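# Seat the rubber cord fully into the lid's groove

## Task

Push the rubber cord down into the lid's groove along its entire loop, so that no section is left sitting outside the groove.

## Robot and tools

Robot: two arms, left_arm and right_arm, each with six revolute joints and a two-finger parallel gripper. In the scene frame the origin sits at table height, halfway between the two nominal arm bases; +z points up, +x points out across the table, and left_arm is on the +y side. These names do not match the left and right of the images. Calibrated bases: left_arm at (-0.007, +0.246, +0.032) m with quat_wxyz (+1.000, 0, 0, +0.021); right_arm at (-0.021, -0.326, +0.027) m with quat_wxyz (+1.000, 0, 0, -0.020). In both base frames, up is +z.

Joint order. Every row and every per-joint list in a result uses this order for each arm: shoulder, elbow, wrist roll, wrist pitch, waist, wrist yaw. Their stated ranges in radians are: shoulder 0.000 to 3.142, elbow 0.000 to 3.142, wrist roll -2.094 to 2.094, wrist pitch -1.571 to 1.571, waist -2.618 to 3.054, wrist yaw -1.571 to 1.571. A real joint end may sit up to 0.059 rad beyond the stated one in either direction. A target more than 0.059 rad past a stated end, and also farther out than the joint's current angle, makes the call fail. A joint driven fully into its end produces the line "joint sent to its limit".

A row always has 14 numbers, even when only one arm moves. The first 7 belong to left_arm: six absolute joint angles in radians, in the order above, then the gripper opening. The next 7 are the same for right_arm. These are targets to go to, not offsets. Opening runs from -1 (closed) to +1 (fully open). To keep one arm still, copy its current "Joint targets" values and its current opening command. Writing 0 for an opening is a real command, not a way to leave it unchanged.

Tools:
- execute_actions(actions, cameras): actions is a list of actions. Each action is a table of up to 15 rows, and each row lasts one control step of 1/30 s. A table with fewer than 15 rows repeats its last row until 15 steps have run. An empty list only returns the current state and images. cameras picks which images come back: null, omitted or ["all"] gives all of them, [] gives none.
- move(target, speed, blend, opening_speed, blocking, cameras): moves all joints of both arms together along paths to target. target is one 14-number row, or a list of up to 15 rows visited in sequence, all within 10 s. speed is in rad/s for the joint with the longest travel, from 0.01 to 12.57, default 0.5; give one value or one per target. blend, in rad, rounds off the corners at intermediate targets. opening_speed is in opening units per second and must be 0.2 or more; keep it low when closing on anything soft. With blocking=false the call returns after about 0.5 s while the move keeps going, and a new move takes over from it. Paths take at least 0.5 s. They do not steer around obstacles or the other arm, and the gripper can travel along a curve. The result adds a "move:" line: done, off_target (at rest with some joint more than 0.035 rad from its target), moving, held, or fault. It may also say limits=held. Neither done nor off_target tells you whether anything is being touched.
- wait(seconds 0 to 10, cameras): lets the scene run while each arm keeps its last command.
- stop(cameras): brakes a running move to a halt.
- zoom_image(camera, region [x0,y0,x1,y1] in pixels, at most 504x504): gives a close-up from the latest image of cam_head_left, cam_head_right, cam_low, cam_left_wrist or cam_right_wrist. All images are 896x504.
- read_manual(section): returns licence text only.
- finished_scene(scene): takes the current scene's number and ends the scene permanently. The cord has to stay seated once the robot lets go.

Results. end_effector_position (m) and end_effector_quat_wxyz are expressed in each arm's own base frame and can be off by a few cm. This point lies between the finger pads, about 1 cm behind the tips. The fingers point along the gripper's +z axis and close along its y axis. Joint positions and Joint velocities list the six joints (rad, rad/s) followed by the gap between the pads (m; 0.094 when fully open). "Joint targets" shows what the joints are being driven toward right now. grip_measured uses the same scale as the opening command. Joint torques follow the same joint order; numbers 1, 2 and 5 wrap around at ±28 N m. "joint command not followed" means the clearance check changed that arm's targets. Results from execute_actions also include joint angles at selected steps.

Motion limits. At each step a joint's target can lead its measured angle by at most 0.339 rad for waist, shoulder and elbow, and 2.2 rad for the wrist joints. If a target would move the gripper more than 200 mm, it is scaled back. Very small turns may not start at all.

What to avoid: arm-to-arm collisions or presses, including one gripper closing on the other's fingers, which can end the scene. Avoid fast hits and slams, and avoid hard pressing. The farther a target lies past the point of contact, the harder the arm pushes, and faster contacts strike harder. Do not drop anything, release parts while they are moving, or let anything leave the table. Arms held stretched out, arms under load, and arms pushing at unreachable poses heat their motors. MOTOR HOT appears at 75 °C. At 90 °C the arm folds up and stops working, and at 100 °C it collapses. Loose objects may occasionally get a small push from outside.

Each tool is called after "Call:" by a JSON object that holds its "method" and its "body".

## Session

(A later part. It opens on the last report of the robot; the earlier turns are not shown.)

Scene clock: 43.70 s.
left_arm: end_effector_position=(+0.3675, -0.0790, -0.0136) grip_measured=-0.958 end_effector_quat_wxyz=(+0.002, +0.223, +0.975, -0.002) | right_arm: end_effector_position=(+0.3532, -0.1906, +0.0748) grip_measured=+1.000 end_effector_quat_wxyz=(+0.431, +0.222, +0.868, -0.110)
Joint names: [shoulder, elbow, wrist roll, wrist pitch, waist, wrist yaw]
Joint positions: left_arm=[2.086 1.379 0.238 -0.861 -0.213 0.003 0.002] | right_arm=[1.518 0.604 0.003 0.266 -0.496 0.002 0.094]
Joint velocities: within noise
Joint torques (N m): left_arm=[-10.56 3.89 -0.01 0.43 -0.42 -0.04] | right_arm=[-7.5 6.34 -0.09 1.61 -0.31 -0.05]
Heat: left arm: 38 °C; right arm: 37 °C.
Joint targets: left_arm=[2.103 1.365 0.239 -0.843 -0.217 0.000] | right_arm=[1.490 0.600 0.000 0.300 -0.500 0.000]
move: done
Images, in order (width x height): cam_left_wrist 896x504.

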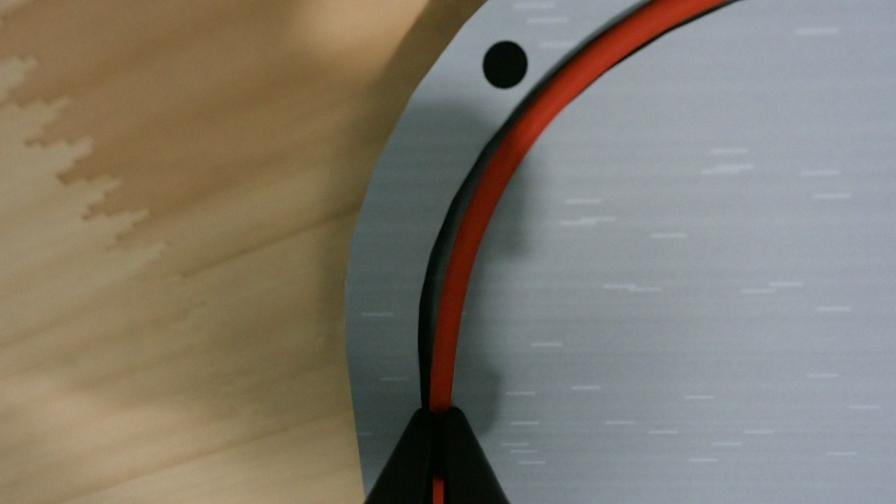

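Call:
{"method": "move", "body": {"target": [2.103,1.365,0.239,-0.843,-0.2055,0,-0.96,1.49,0.6,0,0.3,-0.5,0,1], "speed": 0.05, "cameras": ["cam_left_wrist"]}}

Call:
{"method": "zoom_image", "body": {"camera": "cam_left_wrist", "region": [300, 200, 620, 504]}}

Scene clock: 44.83 s.
left_arm: end_effector_position=(+0.3680, -0.0782, -0.0136) grip_measured=-0.958 end_effector_quat_wxyz=(+0.002, +0.222, +0.975, -0.002) | right_arm: end_effector_position=(+0.3532, -0.1906, +0.0748) grip_measured=+1.000 end_effector_quat_wxyz=(+0.431, +0.222, +0.868, -0.110)
Joint names: [shoulder, elbow, wrist roll, wrist pitch, waist, wrist yaw]
Joint positions: left_arm=[2.086 1.379 0.238 -0.86 -0.21 0.003 0.002] | right_arm=[1.518 0.604 0.003 0.266 -0.496 0.002 0.094]
Joint velocities: within noise
Joint torques (N m): left_arm=[-10.48 3.58 0 0.4 0.55 -0.06] | right_arm=[-7.51 6.27 -0.04 1.66 -0.25 -0.02]
Heat: left arm: 37 °C; right arm: 37 °C.
Joint targets: left_arm=[2.103 1.365 0.239 -0.843 -0.206 0.000] | right_arm=[1.490 0.600 0.000 0.300 -0.500 0.000]
move: done
Images, in order (width x height): cam_left_wrist 896x504.

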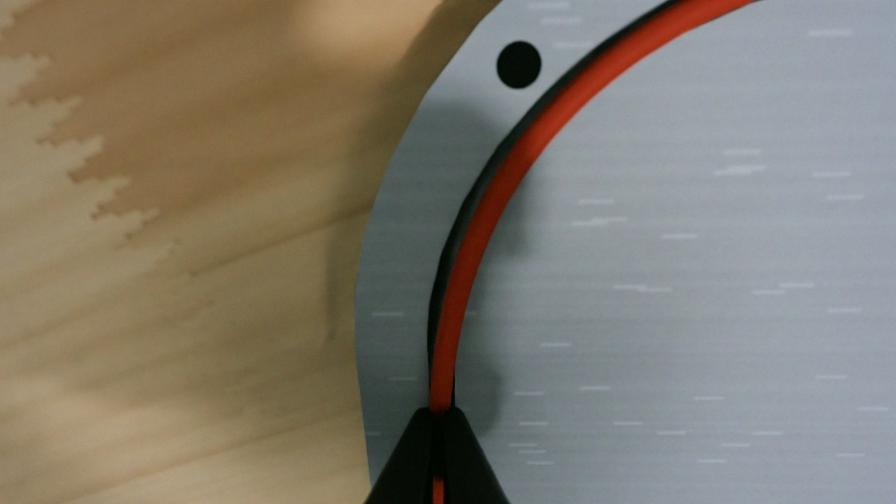

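Scaled by 1.575 from the camera's 896x504 image, which has a finer 1280x720 frame.

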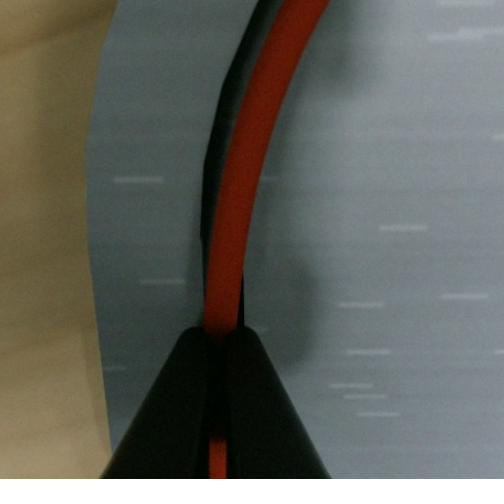

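Call:
{"method": "move", "body": {"target": [[2.108,1.357,0.239,-0.833,-0.2055,0,-0.96,1.49,0.6,0,0.3,-0.5,0,1],[2.108,1.357,0.239,-0.833,-0.2055,0,-0.7,1.49,0.6,0,0.3,-0.5,0,1]], "speed": 0.05, "opening_speed": 0.3, "cameras": ["cam_left_wrist","cam_low"]}}

Call:
{"method": "zoom_image", "body": {"camera": "cam_left_wrist", "region": [300, 200, 620, 504]}}

Scene clock: 46.87 s.
left_arm: end_effector_position=(+0.3695, -0.0738, -0.0149) grip_measured=-0.703 end_effector_quat_wxyz=(+0.004, +0.220, +0.976, +0.006) | right_arm: end_effector_position=(+0.3532, -0.1906, +0.0748) grip_measured=+1.000 end_effector_quat_wxyz=(+0.431, +0.222, +0.868, -0.110)
Joint names: [shoulder, elbow, wrist roll, wrist pitch, waist, wrist yaw]
Joint positions: left_arm=[2.086 1.373 0.238 -0.849 -0.205 -0.012 0.014] | right_arm=[1.518 0.604 0.003 0.266 -0.496 0.002 0.094]
Joint velocities: within noise
Joint torques (N m): left_arm=[-9.78 3.64 -0.03 0.43 0.05 0.14] | right_arm=[-7.72 6.08 -0.04 1.62 -0.18 -0.01]
Heat: left arm: 37 °C; right arm: 37 °C.
Joint targets: left_arm=[2.108 1.357 0.239 -0.833 -0.206 0.000] | right_arm=[1.490 0.600 0.000 0.300 -0.500 0.000]
move: done
Images, in order (width x height): cam_low 896x504, cam_left_wrist 896x504.

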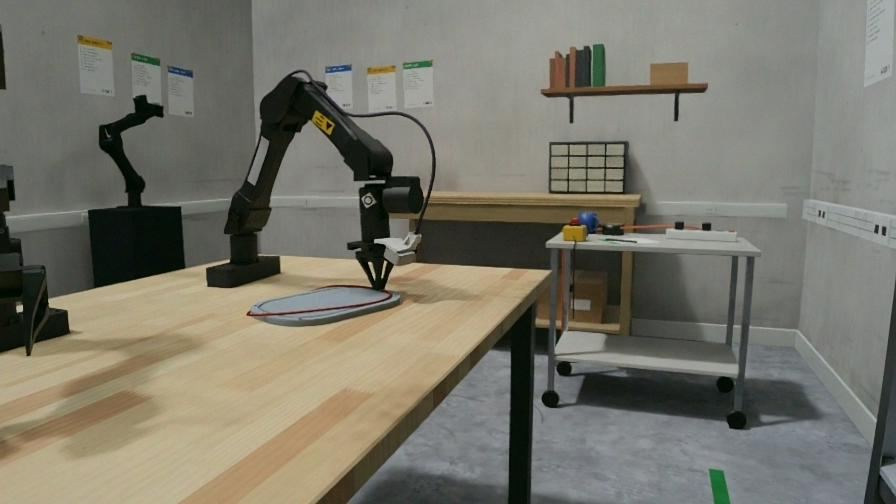

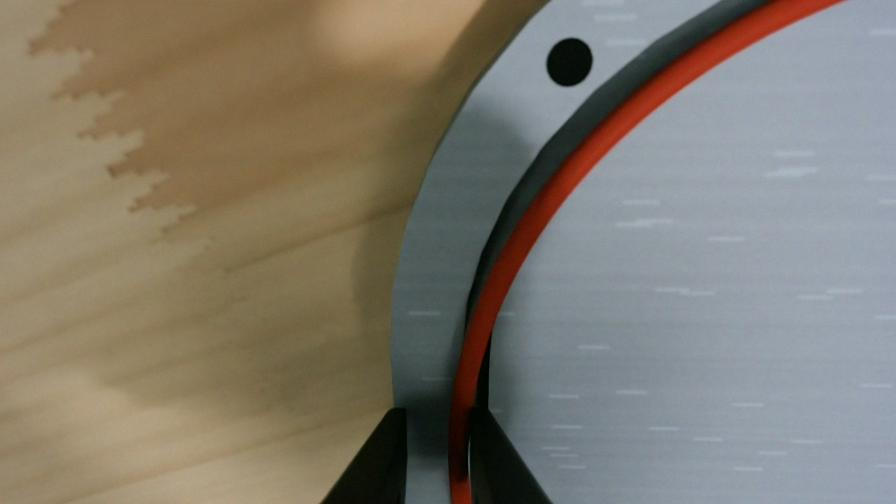

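Scaled by 1.575 from the camera's 896x504 image, which has a finer 1280x720 frame.

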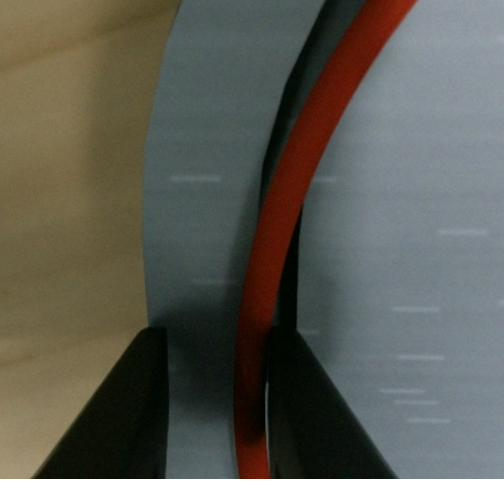

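Call:
{"method": "move", "body": {"target": [[2.092,1.374,0.239,-0.865,-0.2055,0,-0.7,1.49,0.6,0,0.3,-0.5,0,1]], "speed": 0.1, "cameras": ["cam_left_wrist","cam_low"]}}

Call:
{"method": "zoom_image", "body": {"camera": "cam_left_wrist", "region": [300, 200, 620, 504]}}

Scene clock: 47.80 s.
left_arm: end_effector_position=(+0.3693, -0.0738, -0.0149) grip_measured=-0.703 end_effector_quat_wxyz=(+0.004, +0.220, +0.976, +0.006) | right_arm: end_effector_position=(+0.3532, -0.1906, +0.0748) grip_measured=+1.000 end_effector_quat_wxyz=(+0.431, +0.222, +0.868, -0.110)
Joint names: [shoulder, elbow, wrist roll, wrist pitch, waist, wrist yaw]
Joint positions: left_arm=[2.086 1.373 0.238 -0.85 -0.205 -0.012 0.014] | right_arm=[1.518 0.604 0.003 0.266 -0.496 0.002 0.094]
Joint velocities: within noise
Joint torques (N m): left_arm=[-11.3 4.82 -0.03 0.11 0.06 0.08] | right_arm=[-7.64 6.16 -0.03 1.62 -0.39 -0.01]
Heat: left arm: 37 °C; right arm: 37 °C.
Joint targets: left_arm=[2.092 1.374 0.239 -0.865 -0.206 0.000] | right_arm=[1.490 0.600 0.000 0.300 -0.500 0.000]
move: done
Images, in order (width x height): cam_low 896x504, cam_left_wrist 896x504.

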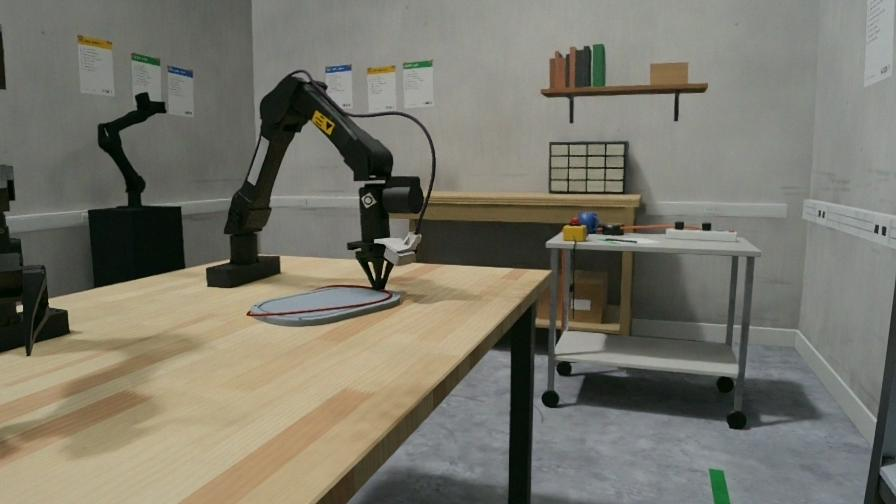

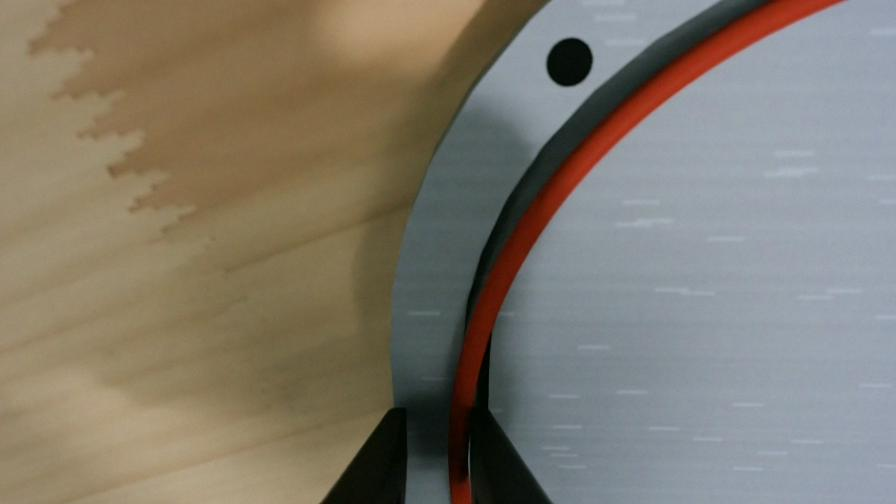

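Scaled by 1.575 from the camera's 896x504 image, which has a finer 1280x720 frame.

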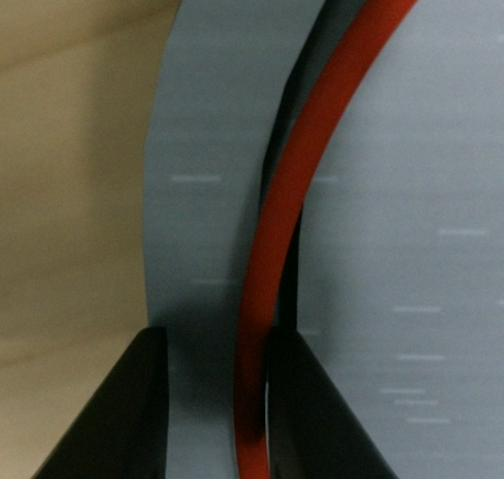

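Call:
{"method": "move", "body": {"target": [[2.08,1.412,0.239,-0.88,-0.2055,0,-0.7,1.49,0.6,0,0.3,-0.5,0,1]], "speed": 0.1, "cameras": ["cam_left_wrist"]}}

Call:
{"method": "zoom_image", "body": {"camera": "cam_left_wrist", "region": [300, 200, 620, 504]}}

Scene clock: 48.90 s.
left_arm: end_effector_position=(+0.3654, -0.0734, -0.0135) grip_measured=-0.703 end_effector_quat_wxyz=(-0.005, +0.220, +0.975, +0.005) | right_arm: end_effector_position=(+0.3532, -0.1906, +0.0748) grip_measured=+1.000 end_effector_quat_wxyz=(+0.431, +0.222, +0.868, -0.110)
Joint names: [shoulder, elbow, wrist roll, wrist pitch, waist, wrist yaw]
Joint positions: left_arm=[2.086 1.379 0.238 -0.874 -0.205 -0.009 0.014] | right_arm=[1.518 0.604 0.003 0.266 -0.496 0.002 0.094]
Joint velocities: within noise
Joint torques (N m): left_arm=[-12.66 7.62 0 0.2 0.01 0.11] | right_arm=[-7.47 6.23 -0.02 1.62 -0.21 0.01]
Heat: left arm: 37 °C; right arm: 37 °C.
Joint targets: left_arm=[2.080 1.412 0.239 -0.880 -0.206 0.000] | right_arm=[1.490 0.600 0.000 0.300 -0.500 0.000]
move: done
Images, in order (width x height): cam_left_wrist 896x504.

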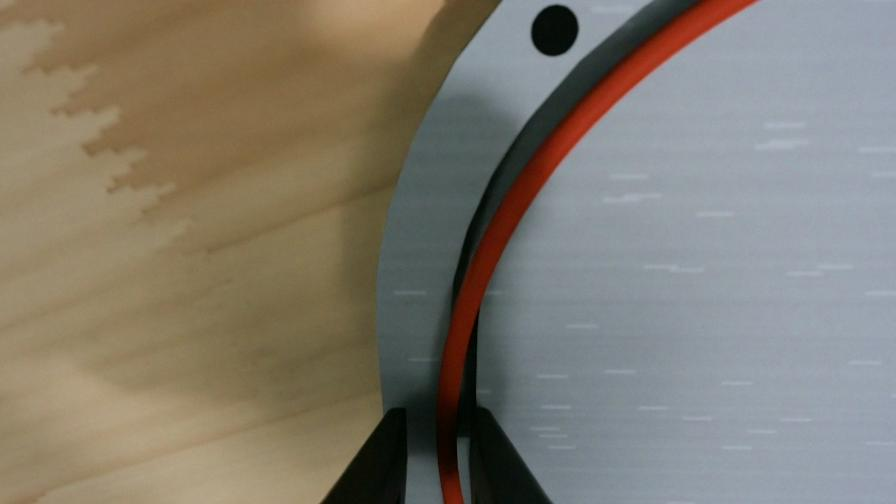

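Scaled by 1.575 from the camera's 896x504 image, which has a finer 1280x720 frame.

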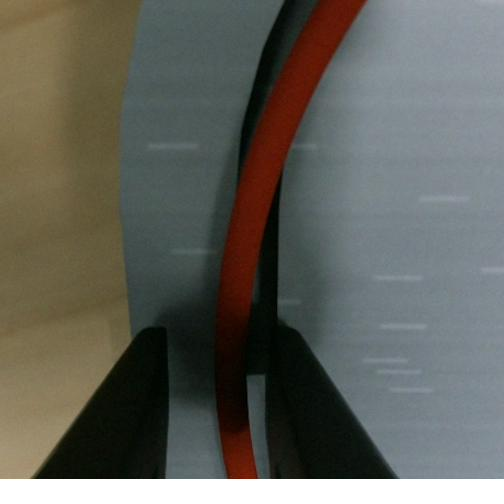

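Call:
{"method": "move", "body": {"target": [[2.08,1.412,0.239,-0.88,-0.214,0.006,-0.96,1.49,0.6,0,0.3,-0.5,0,1]], "speed": 0.1, "opening_speed": 0.4, "cameras": ["cam_left_wrist"]}}

Call:
{"method": "zoom_image", "body": {"camera": "cam_left_wrist", "region": [300, 200, 620, 504]}}

Scene clock: 50.13 s.
left_arm: end_effector_position=(+0.3646, -0.0754, -0.0135) grip_measured=-0.956 end_effector_quat_wxyz=(-0.006, +0.222, +0.975, +0.002) | right_arm: end_effector_position=(+0.3532, -0.1906, +0.0748) grip_measured=+1.000 end_effector_quat_wxyz=(+0.431, +0.222, +0.868, -0.110)
Joint names: [shoulder, elbow, wrist roll, wrist pitch, waist, wrist yaw]
Joint positions: left_arm=[2.086 1.379 0.238 -0.876 -0.209 -0.005 0.002] | right_arm=[1.518 0.604 0.003 0.266 -0.496 0.002 0.094]
Joint velocities: within noise
Joint torques (N m): left_arm=[-12.71 7.8 -0.03 0.18 -0.46 0.06] | right_arm=[-7.66 6.01 -0.03 1.63 -0.38 -0.06]
Heat: left arm: 36 °C; right arm: 37 °C.
Joint targets: left_arm=[2.080 1.412 0.239 -0.880 -0.214 0.006] | right_arm=[1.490 0.600 0.000 0.300 -0.500 0.000]
move: done
Images, in order (width x height): cam_left_wrist 896x504.

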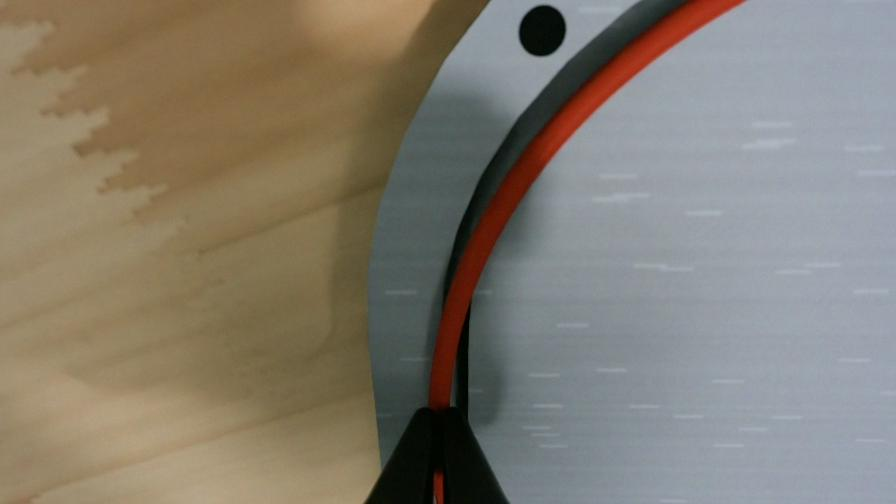

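Scaled by 1.575 from the camera's 896x504 image, which has a finer 1280x720 frame.

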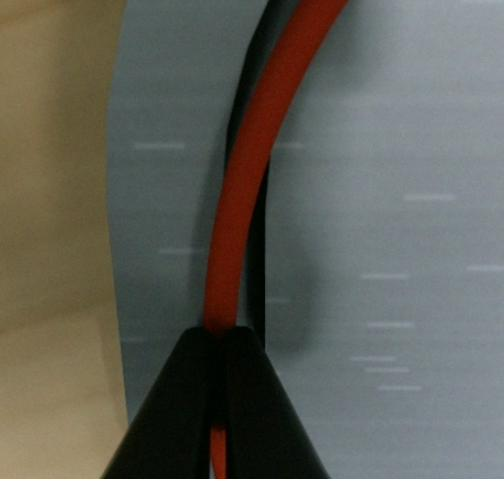

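Call:
{"method": "move", "body": {"target": [[2.08,1.412,0.239,-0.88,-0.218,0.012,-0.96,1.49,0.6,0,0.3,-0.5,0,1]], "speed": 0.1, "cameras": ["cam_left_wrist"]}}

Call:
{"method": "zoom_image", "body": {"camera": "cam_left_wrist", "region": [300, 200, 620, 504]}}

Scene clock: 51.00 s.
left_arm: end_effector_position=(+0.3646, -0.0756, -0.0135) grip_measured=-0.958 end_effector_quat_wxyz=(-0.006, +0.222, +0.975, +0.002) | right_arm: end_effector_position=(+0.3532, -0.1906, +0.0748) grip_measured=+1.000 end_effector_quat_wxyz=(+0.431, +0.222, +0.868, -0.110)
Joint names: [shoulder, elbow, wrist roll, wrist pitch, waist, wrist yaw]
Joint positions: left_arm=[2.086 1.379 0.238 -0.876 -0.209 -0.005 0.002] | right_arm=[1.518 0.604 0.003 0.266 -0.496 0.002 0.094]
Joint velocities: within noise
Joint torques (N m): left_arm=[-12.72 7.71 -0.03 0.25 -0.75 0.15] | right_arm=[-7.61 6.28 -0.06 1.62 -0.23 -0.04]
Heat: left arm: 36 °C; right arm: 37 °C.
Joint targets: left_arm=[2.080 1.412 0.239 -0.880 -0.218 0.012] | right_arm=[1.490 0.600 0.000 0.300 -0.500 0.000]
move: done
Images, in order (width x height): cam_left_wrist 896x504.

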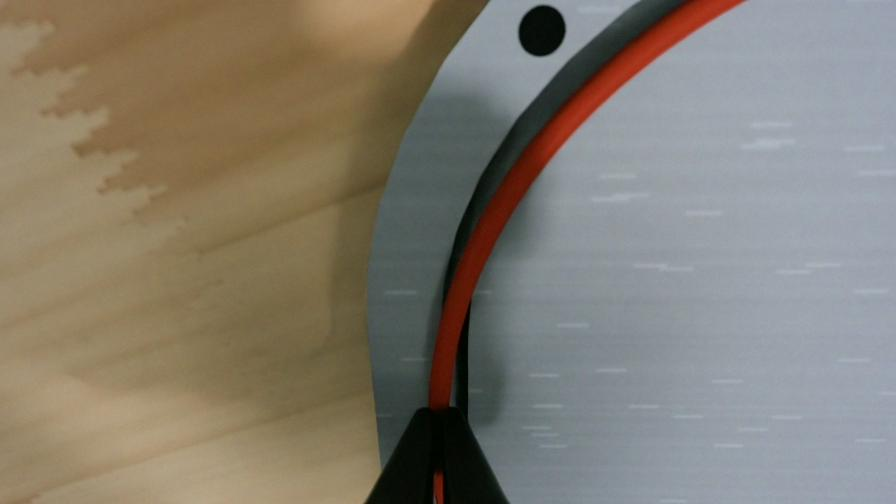

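Scaled by 1.575 from the camera's 896x504 image, which has a finer 1280x720 frame.

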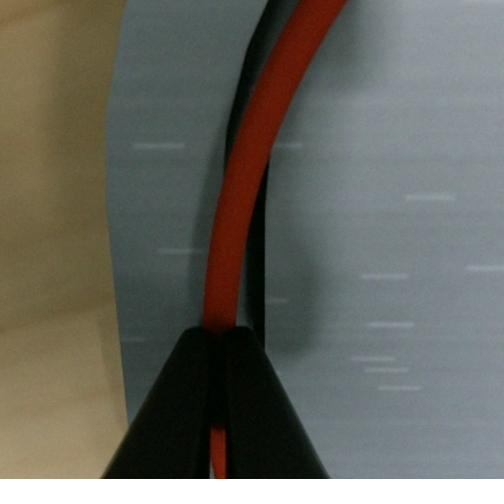

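Call:
{"method": "move", "body": {"target": [[2.08,1.412,0.239,-0.88,-0.222,0.02,-0.96,1.49,0.6,0,0.3,-0.5,0,1]], "speed": 0.1, "cameras": ["cam_left_wrist"]}}

Call:
{"method": "zoom_image", "body": {"camera": "cam_left_wrist", "region": [300, 200, 620, 504]}}

Scene clock: 51.90 s.
left_arm: end_effector_position=(+0.3644, -0.0765, -0.0135) grip_measured=-0.956 end_effector_quat_wxyz=(-0.006, +0.223, +0.975, +0.002) | right_arm: end_effector_position=(+0.3532, -0.1906, +0.0748) grip_measured=+1.000 end_effector_quat_wxyz=(+0.431, +0.222, +0.868, -0.110)
Joint names: [shoulder, elbow, wrist roll, wrist pitch, waist, wrist yaw]
Joint positions: left_arm=[2.086 1.379 0.238 -0.876 -0.212 -0.005 0.002] | right_arm=[1.518 0.604 0.003 0.266 -0.496 0.002 0.094]
Joint velocities: within noise
Joint torques (N m): left_arm=[-12.51 7.61 -0.01 0.17 -1.06 0.22] | right_arm=[-7.71 6.13 -0.07 1.65 -0.32 0]
Heat: left arm: 36 °C; right arm: 37 °C.
Joint targets: left_arm=[2.080 1.412 0.239 -0.880 -0.222 0.020] | right_arm=[1.490 0.600 0.000 0.300 -0.500 0.000]
move: done
Images, in order (width x height): cam_left_wrist 896x504.

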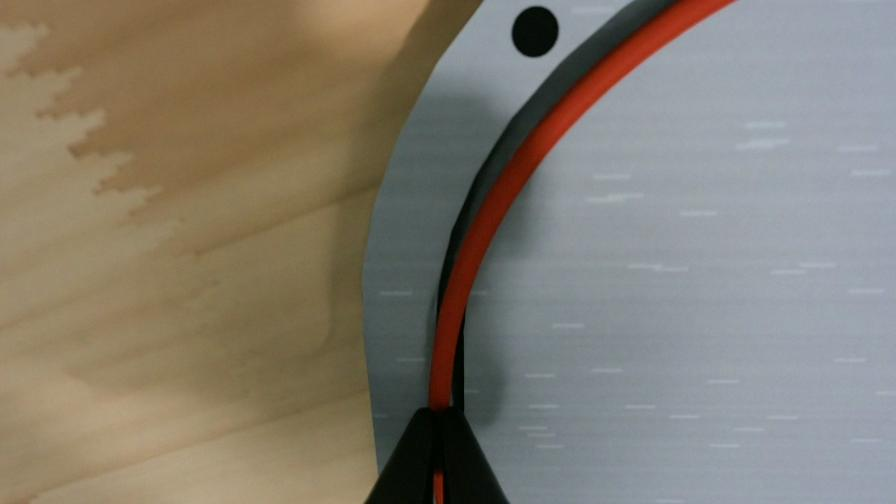

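Scaled by 1.575 from the camera's 896x504 image, which has a finer 1280x720 frame.

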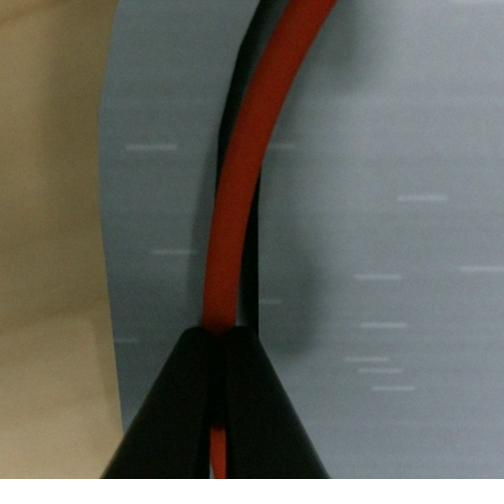

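Call:
{"method": "move", "body": {"target": [[2.08,1.412,0.239,-0.88,-0.2255,0.02,-0.96,1.49,0.6,0,0.3,-0.5,0,1]], "speed": 0.1, "cameras": ["cam_left_wrist"]}}

Call:
{"method": "zoom_image", "body": {"camera": "cam_left_wrist", "region": [300, 200, 620, 504]}}

Scene clock: 52.77 s.
left_arm: end_effector_position=(+0.3635, -0.0799, -0.0135) grip_measured=-0.956 end_effector_quat_wxyz=(-0.006, +0.226, +0.974, -0.001) | right_arm: end_effector_position=(+0.3532, -0.1906, +0.0748) grip_measured=+1.000 end_effector_quat_wxyz=(+0.431, +0.222, +0.868, -0.110)
Joint names: [shoulder, elbow, wrist roll, wrist pitch, waist, wrist yaw]
Joint positions: left_arm=[2.086 1.379 0.238 -0.876 -0.218 0.001 0.002] | right_arm=[1.518 0.604 0.003 0.266 -0.496 0.002 0.094]
Joint velocities: left_arm=[-0.002 0.002 -0.051 0.022 -0.022 0.022 0.004] | right_arm=[within noise]
Joint torques (N m): left_arm=[-12.49 7.72 0.02 0.18 -0.54 0.17] | right_arm=[-7.75 6.23 -0.05 1.58 -0.2 -0.01]
Heat: left arm: 36 °C; right arm: 37 °C.
Joint targets: left_arm=[2.080 1.412 0.239 -0.880 -0.226 0.020] | right_arm=[1.490 0.600 0.000 0.300 -0.500 0.000]
move: done
Images, in order (width x height): cam_left_wrist 896x504.

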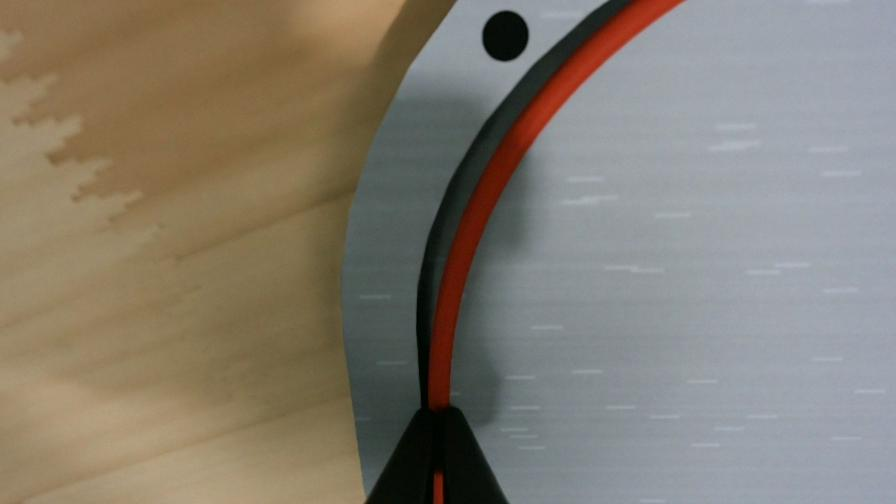

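Scaled by 1.575 from the camera's 896x504 image, which has a finer 1280x720 frame.

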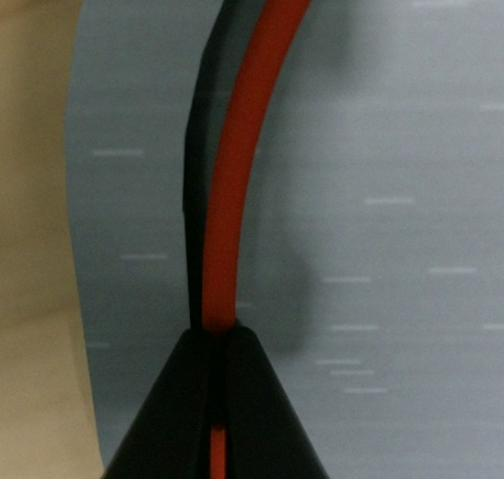

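Call:
{"method": "move", "body": {"target": [[2.095,1.372,0.239,-0.86,-0.221,0.01,-0.96,1.49,0.6,0,0.3,-0.5,0,1],[2.1,1.366,0.239,-0.85,-0.208,-0.004,-0.96,1.49,0.6,0,0.3,-0.5,0,1]], "speed": [0.08,0.02], "cameras": ["cam_left_wrist"]}}

Call:
{"method": "zoom_image", "body": {"camera": "cam_left_wrist", "region": [300, 200, 620, 504]}}

Scene clock: 54.60 s.
left_arm: end_effector_position=(+0.3642, -0.0777, -0.0135) grip_measured=-0.959 end_effector_quat_wxyz=(-0.006, +0.223, +0.975, +0.000) | right_arm: end_effector_position=(+0.3532, -0.1906, +0.0748) grip_measured=+1.000 end_effector_quat_wxyz=(+0.431, +0.222, +0.868, -0.110)
Joint names: [shoulder, elbow, wrist roll, wrist pitch, waist, wrist yaw]
Joint positions: left_arm=[2.086 1.379 0.238 -0.875 -0.213 0 0.002] | right_arm=[1.518 0.604 0.003 0.266 -0.496 0.002 0.094]
Joint velocities: within noise
Joint torques (N m): left_arm=[-10.73 3.67 -0.02 0.42 0.29 -0.02] | right_arm=[-7.84 6.28 0.01 1.6 -0.35 0]
Heat: left arm: 36 °C; right arm: 37 °C.
Joint targets: left_arm=[2.100 1.366 0.239 -0.850 -0.208 -0.004] | right_arm=[1.490 0.600 0.000 0.300 -0.500 0.000]
move: done
Images, in order (width x height): cam_left_wrist 896x504.

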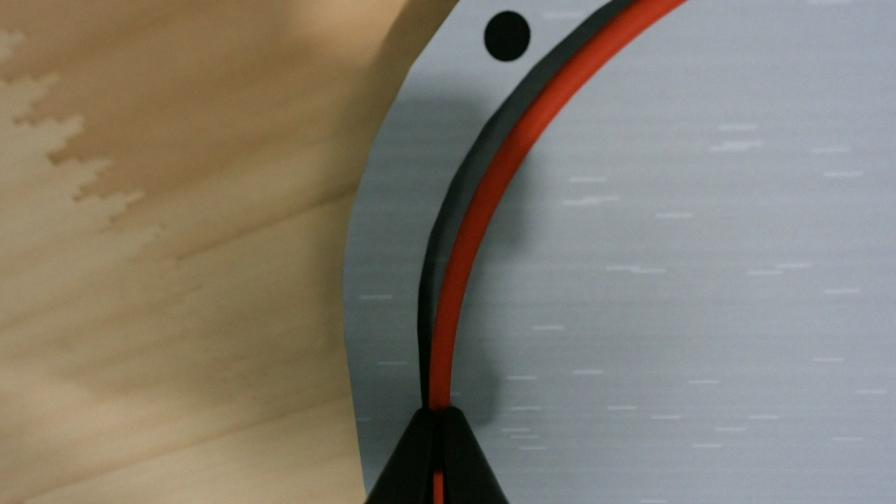

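Scaled by 1.575 from the camera's 896x504 image, which has a finer 1280x720 frame.

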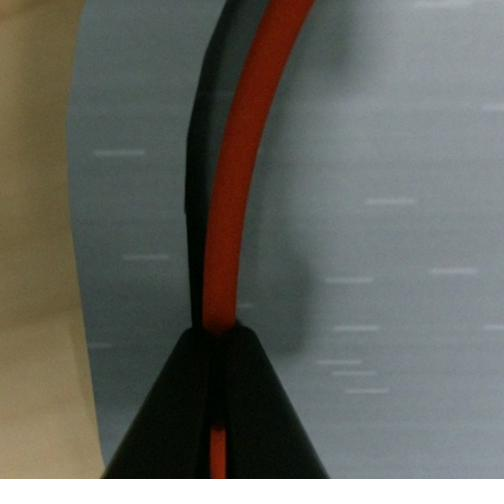

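Call:
{"method": "move", "body": {"target": [[2.106,1.357,0.239,-0.838,-0.204,-0.008,-0.96,1.49,0.6,0,0.3,-0.5,0,1],[2.11,1.35,0.239,-0.83,-0.202,-0.01,-0.96,1.49,0.6,0,0.3,-0.5,0,1]], "speed": 0.03, "cameras": ["cam_left_wrist"]}}

Call:
{"method": "zoom_image", "body": {"camera": "cam_left_wrist", "region": [300, 200, 620, 504]}}

Scene clock: 55.70 s.
left_arm: end_effector_position=(+0.3648, -0.0759, -0.0153) grip_measured=-0.958 end_effector_quat_wxyz=(-0.003, +0.221, +0.975, +0.001) | right_arm: end_effector_position=(+0.3532, -0.1906, +0.0748) grip_measured=+1.000 end_effector_quat_wxyz=(+0.431, +0.222, +0.868, -0.110)
Joint names: [shoulder, elbow, wrist roll, wrist pitch, waist, wrist yaw]
Joint positions: left_arm=[2.086 1.371 0.238 -0.863 -0.209 -0.002 0.002] | right_arm=[1.518 0.604 0.003 0.266 -0.496 0.002 0.094]
Joint velocities: within noise
Joint torques (N m): left_arm=[-9.83 3.18 -0.02 0.51 0.54 -0.12] | right_arm=[-7.58 6.3 -0.08 1.6 -0.32 0.01]
Heat: left arm: 36 °C; right arm: 37 °C.
Joint targets: left_arm=[2.110 1.350 0.239 -0.830 -0.202 -0.010] | right_arm=[1.490 0.600 0.000 0.300 -0.500 0.000]
move: done
Images, in order (width x height): cam_left_wrist 896x504.

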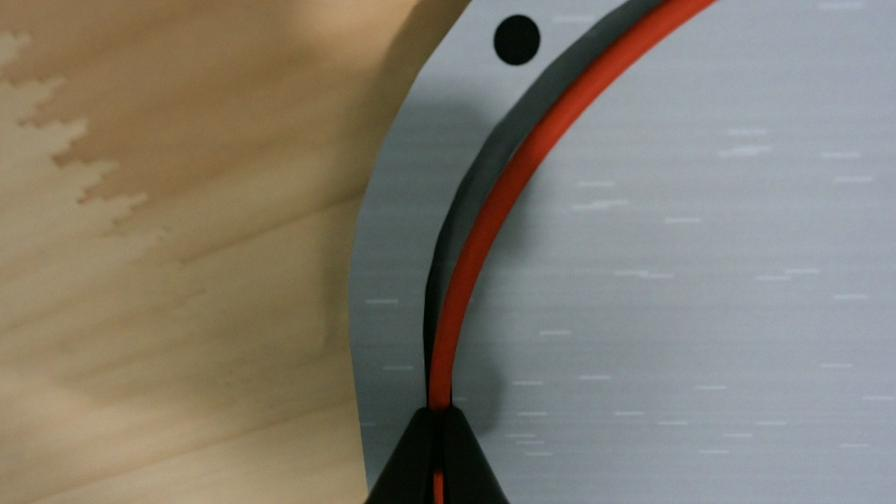

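Scaled by 1.575 from the camera's 896x504 image, which has a finer 1280x720 frame.

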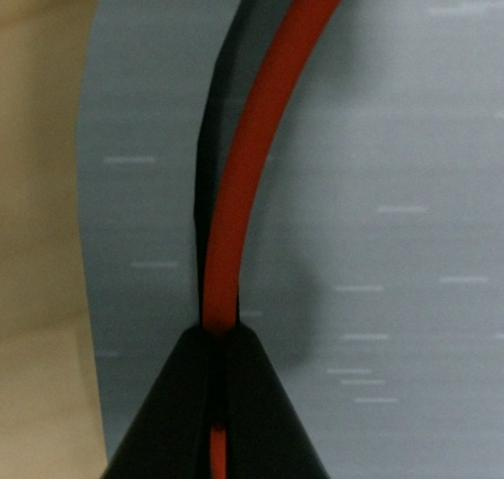

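Call:
{"method": "move", "body": {"target": [[2.12,1.338,0.239,-0.815,-0.205,-0.006,-0.96,1.49,0.6,0,0.3,-0.5,0,1],[2.12,1.338,0.239,-0.815,-0.205,-0.006,-0.8,1.49,0.6,0,0.3,-0.5,0,1]], "speed": 0.05, "opening_speed": 0.3, "cameras": ["cam_left_wrist"]}}

Call:
{"method": "zoom_image", "body": {"camera": "cam_left_wrist", "region": [300, 200, 620, 504]}}

Scene clock: 57.33 s.
left_arm: end_effector_position=(+0.3650, -0.0758, -0.0161) grip_measured=-0.803 end_effector_quat_wxyz=(-0.002, +0.221, +0.975, +0.001) | right_arm: end_effector_position=(+0.3532, -0.1906, +0.0748) grip_measured=+1.000 end_effector_quat_wxyz=(+0.431, +0.222, +0.868, -0.110)
Joint names: [shoulder, elbow, wrist roll, wrist pitch, waist, wrist yaw]
Joint positions: left_arm=[2.086 1.368 0.238 -0.857 -0.209 -0.002 0.009] | right_arm=[1.518 0.604 0.003 0.266 -0.496 0.002 0.094]
Joint velocities: within noise
Joint torques (N m): left_arm=[-8.55 2.47 0.04 0.63 0.13 -0.09] | right_arm=[-7.65 6.22 -0.01 1.65 -0.29 -0.02]
Heat: left arm: 35 °C; right arm: 37 °C.
Joint targets: left_arm=[2.120 1.338 0.239 -0.815 -0.205 -0.006] | right_arm=[1.490 0.600 0.000 0.300 -0.500 0.000]
move: off_target (left_arm); target 2's new numbers were sent with left_arm's wrist pitch 0.045 rad from that target; left_arm: the wrist pitch is farthest, 0.042 rad from its target
Images, in order (width x height): cam_left_wrist 896x504.

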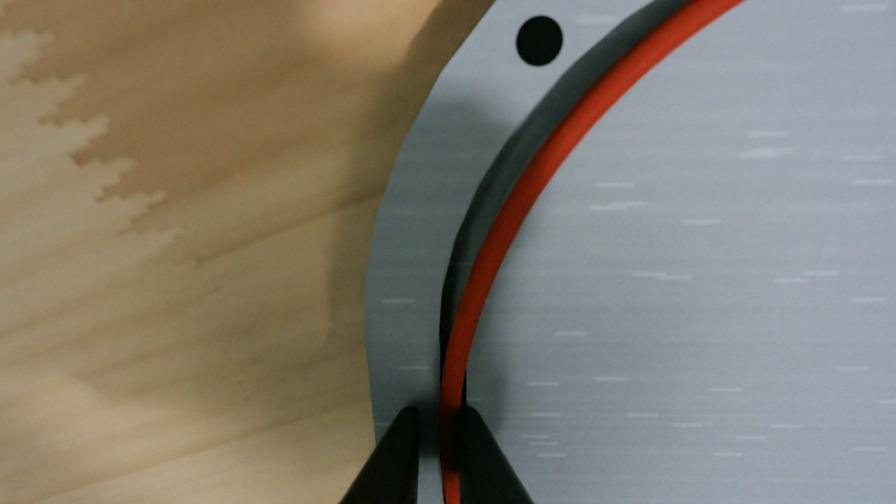

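Scaled by 1.575 from the camera's 896x504 image, which has a finer 1280x720 frame.

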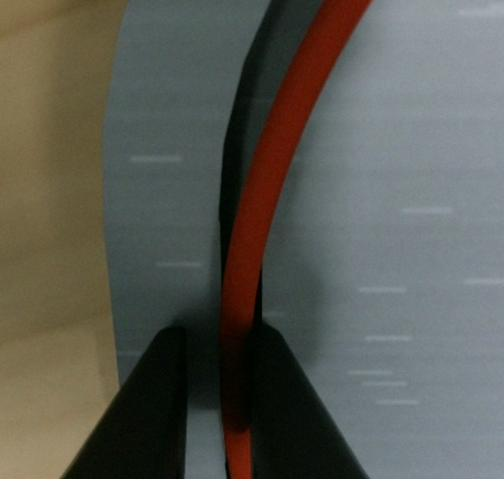

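Call:
{"method": "move", "body": {"target": [[2.06,1.40,0.239,-0.88,-0.205,-0.004,-0.75,1.49,0.6,0,0.3,-0.5,0,1],[2.012,1.438,0.239,-0.922,-0.207,-0.004,-0.75,1.49,0.6,0,0.3,-0.5,0,1],[2.012,1.438,0.239,-0.922,-0.207,-0.004,-1,1.49,0.6,0,0.3,-0.5,0,1]], "speed": 0.15, "cameras": ["cam_left_wrist","cam_head_left","cam_low"]}}

Call:
{"method": "zoom_image", "body": {"camera": "cam_left_wrist", "region": [300, 200, 620, 504]}}

Call:
{"method": "zoom_image", "body": {"camera": "cam_low", "region": [230, 220, 430, 340]}}

Scene clock: 59.87 s.
left_arm: end_effector_position=(+0.3674, -0.0756, +0.0012) grip_measured=-0.989 end_effector_quat_wxyz=(+0.000, +0.221, +0.975, +0.002) | right_arm: end_effector_position=(+0.3532, -0.1906, +0.0748) grip_measured=+1.000 end_effector_quat_wxyz=(+0.431, +0.222, +0.868, -0.110)
Joint names: [shoulder, elbow, wrist roll, wrist pitch, waist, wrist yaw]
Joint positions: left_arm=[2.063 1.408 0.238 -0.916 -0.208 -0.004 0.001] | right_arm=[1.518 0.604 0.003 0.266 -0.496 0.002 0.094]
Joint velocities: within noise
Joint torques (N m): left_arm=[-16.84 7.73 0.02 0.16 0.01 -0.07] | right_arm=[-7.62 6.41 -0.06 1.63 -0.25 -0.05]
Heat: left arm: 36 °C; right arm: 37 °C.
Joint targets: left_arm=[2.012 1.438 0.239 -0.922 -0.207 -0.004] | right_arm=[1.490 0.600 0.000 0.300 -0.500 0.000]
move: off_target (left_arm); target 3's new numbers were sent with left_arm's shoulder 0.051 rad from that target; left_arm: the shoulder is farthest, 0.051 rad from its target
Images, in order (width x height): cam_head_left 896x504, cam_low 896x504, cam_left_wrist 896x504.

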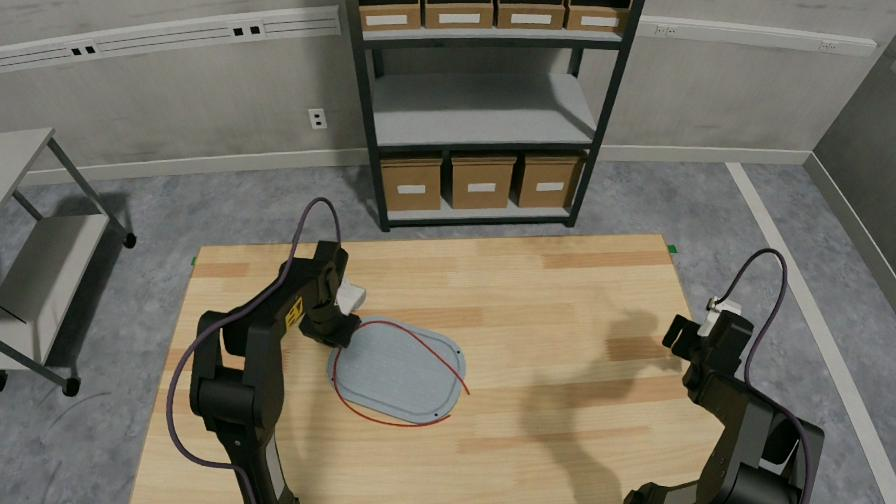

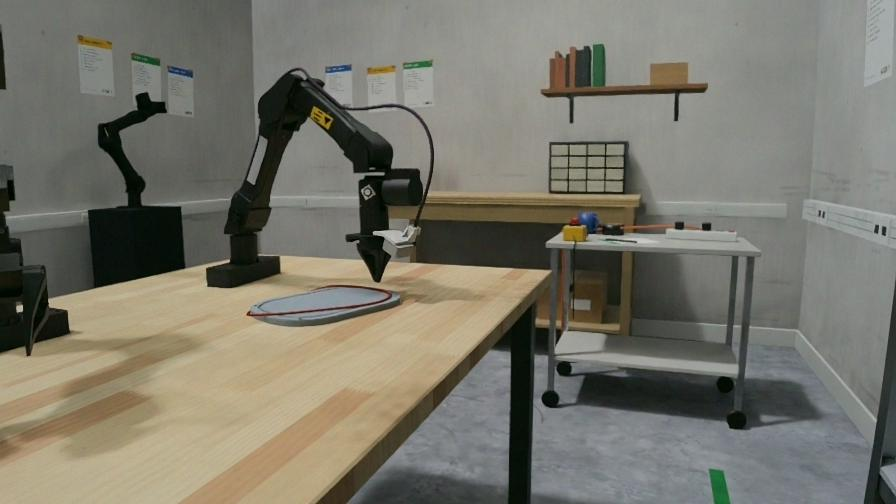

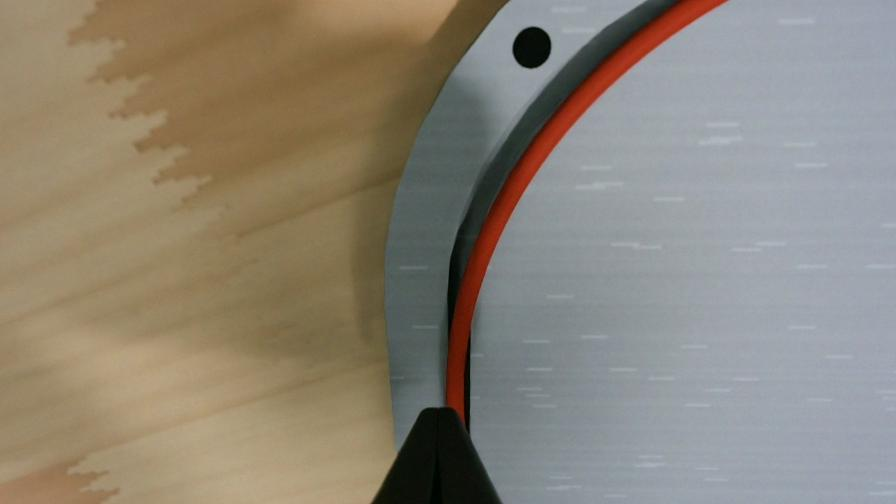

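Scaled by 1.575 from the camera's 896x504 image, which has a finer 1280x720 frame.

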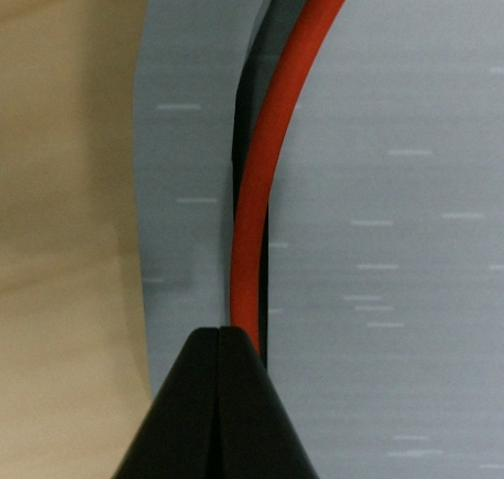

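Scaled by 2.520 from the camera's 896x504 image, which has a finer 1280x720 frame.

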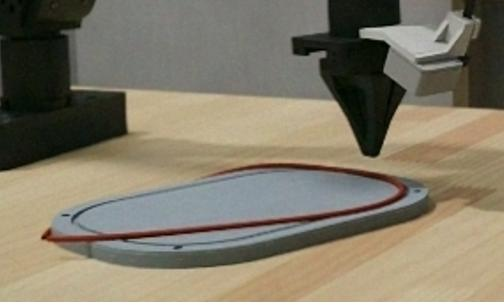

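Call:
{"method": "move", "body": {"target": [[2.012,1.438,0.239,-0.922,-0.2225,0.008,-1,1.49,0.6,0,0.3,-0.5,0,1]], "speed": 0.15, "cameras": ["cam_left_wrist"]}}

Call:
{"method": "zoom_image", "body": {"camera": "cam_left_wrist", "region": [300, 200, 620, 504]}}

Scene clock: 61.07 s.
left_arm: end_effector_position=(+0.3663, -0.0805, +0.0012) grip_measured=-0.989 end_effector_quat_wxyz=(-0.001, +0.227, +0.974, +0.000) | right_arm: end_effector_position=(+0.3532, -0.1906, +0.0748) grip_measured=+1.000 end_effector_quat_wxyz=(+0.431, +0.222, +0.868, -0.110)
Joint names: [shoulder, elbow, wrist roll, wrist pitch, waist, wrist yaw]
Joint positions: left_arm=[2.063 1.408 0.238 -0.917 -0.219 -0.001 0.001] | right_arm=[1.518 0.604 0.003 0.266 -0.496 0.002 0.094]
Joint velocities: within noise
Joint torques (N m): left_arm=[-17.01 7.62 -0.02 0.24 -0.46 0.1] | right_arm=[-7.84 6.15 -0.02 1.59 -0.2 -0.02]
Heat: left arm: 36 °C; right arm: 37 °C.
Joint targets: left_arm=[2.012 1.438 0.239 -0.922 -0.222 0.008] | right_arm=[1.490 0.600 0.000 0.300 -0.500 0.000]
move: off_target (left_arm); left_arm: the shoulder is farthest, 0.051 rad from its target
Images, in order (width x height): cam_left_wrist 896x504.

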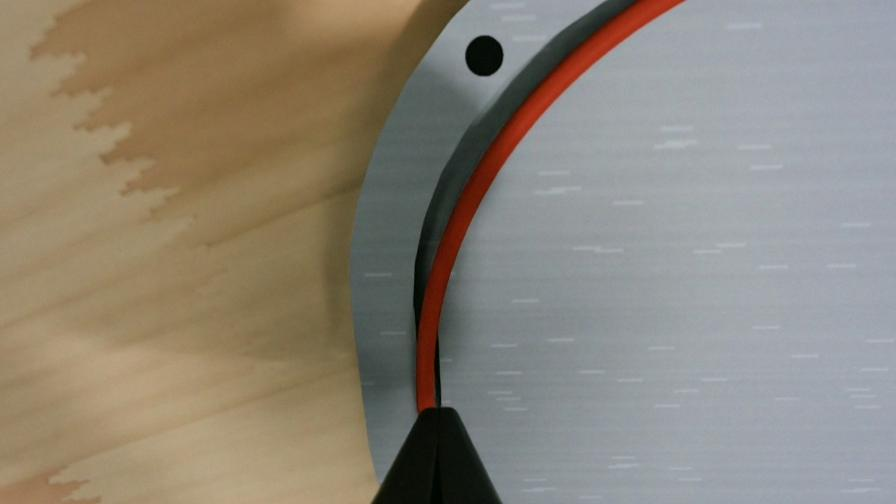

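Scaled by 1.575 from the camera's 896x504 image, which has a finer 1280x720 frame.

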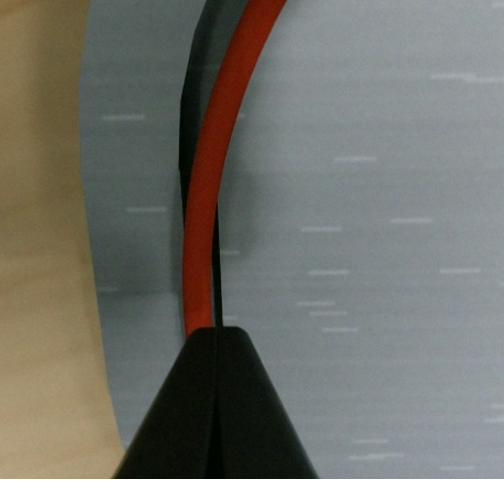

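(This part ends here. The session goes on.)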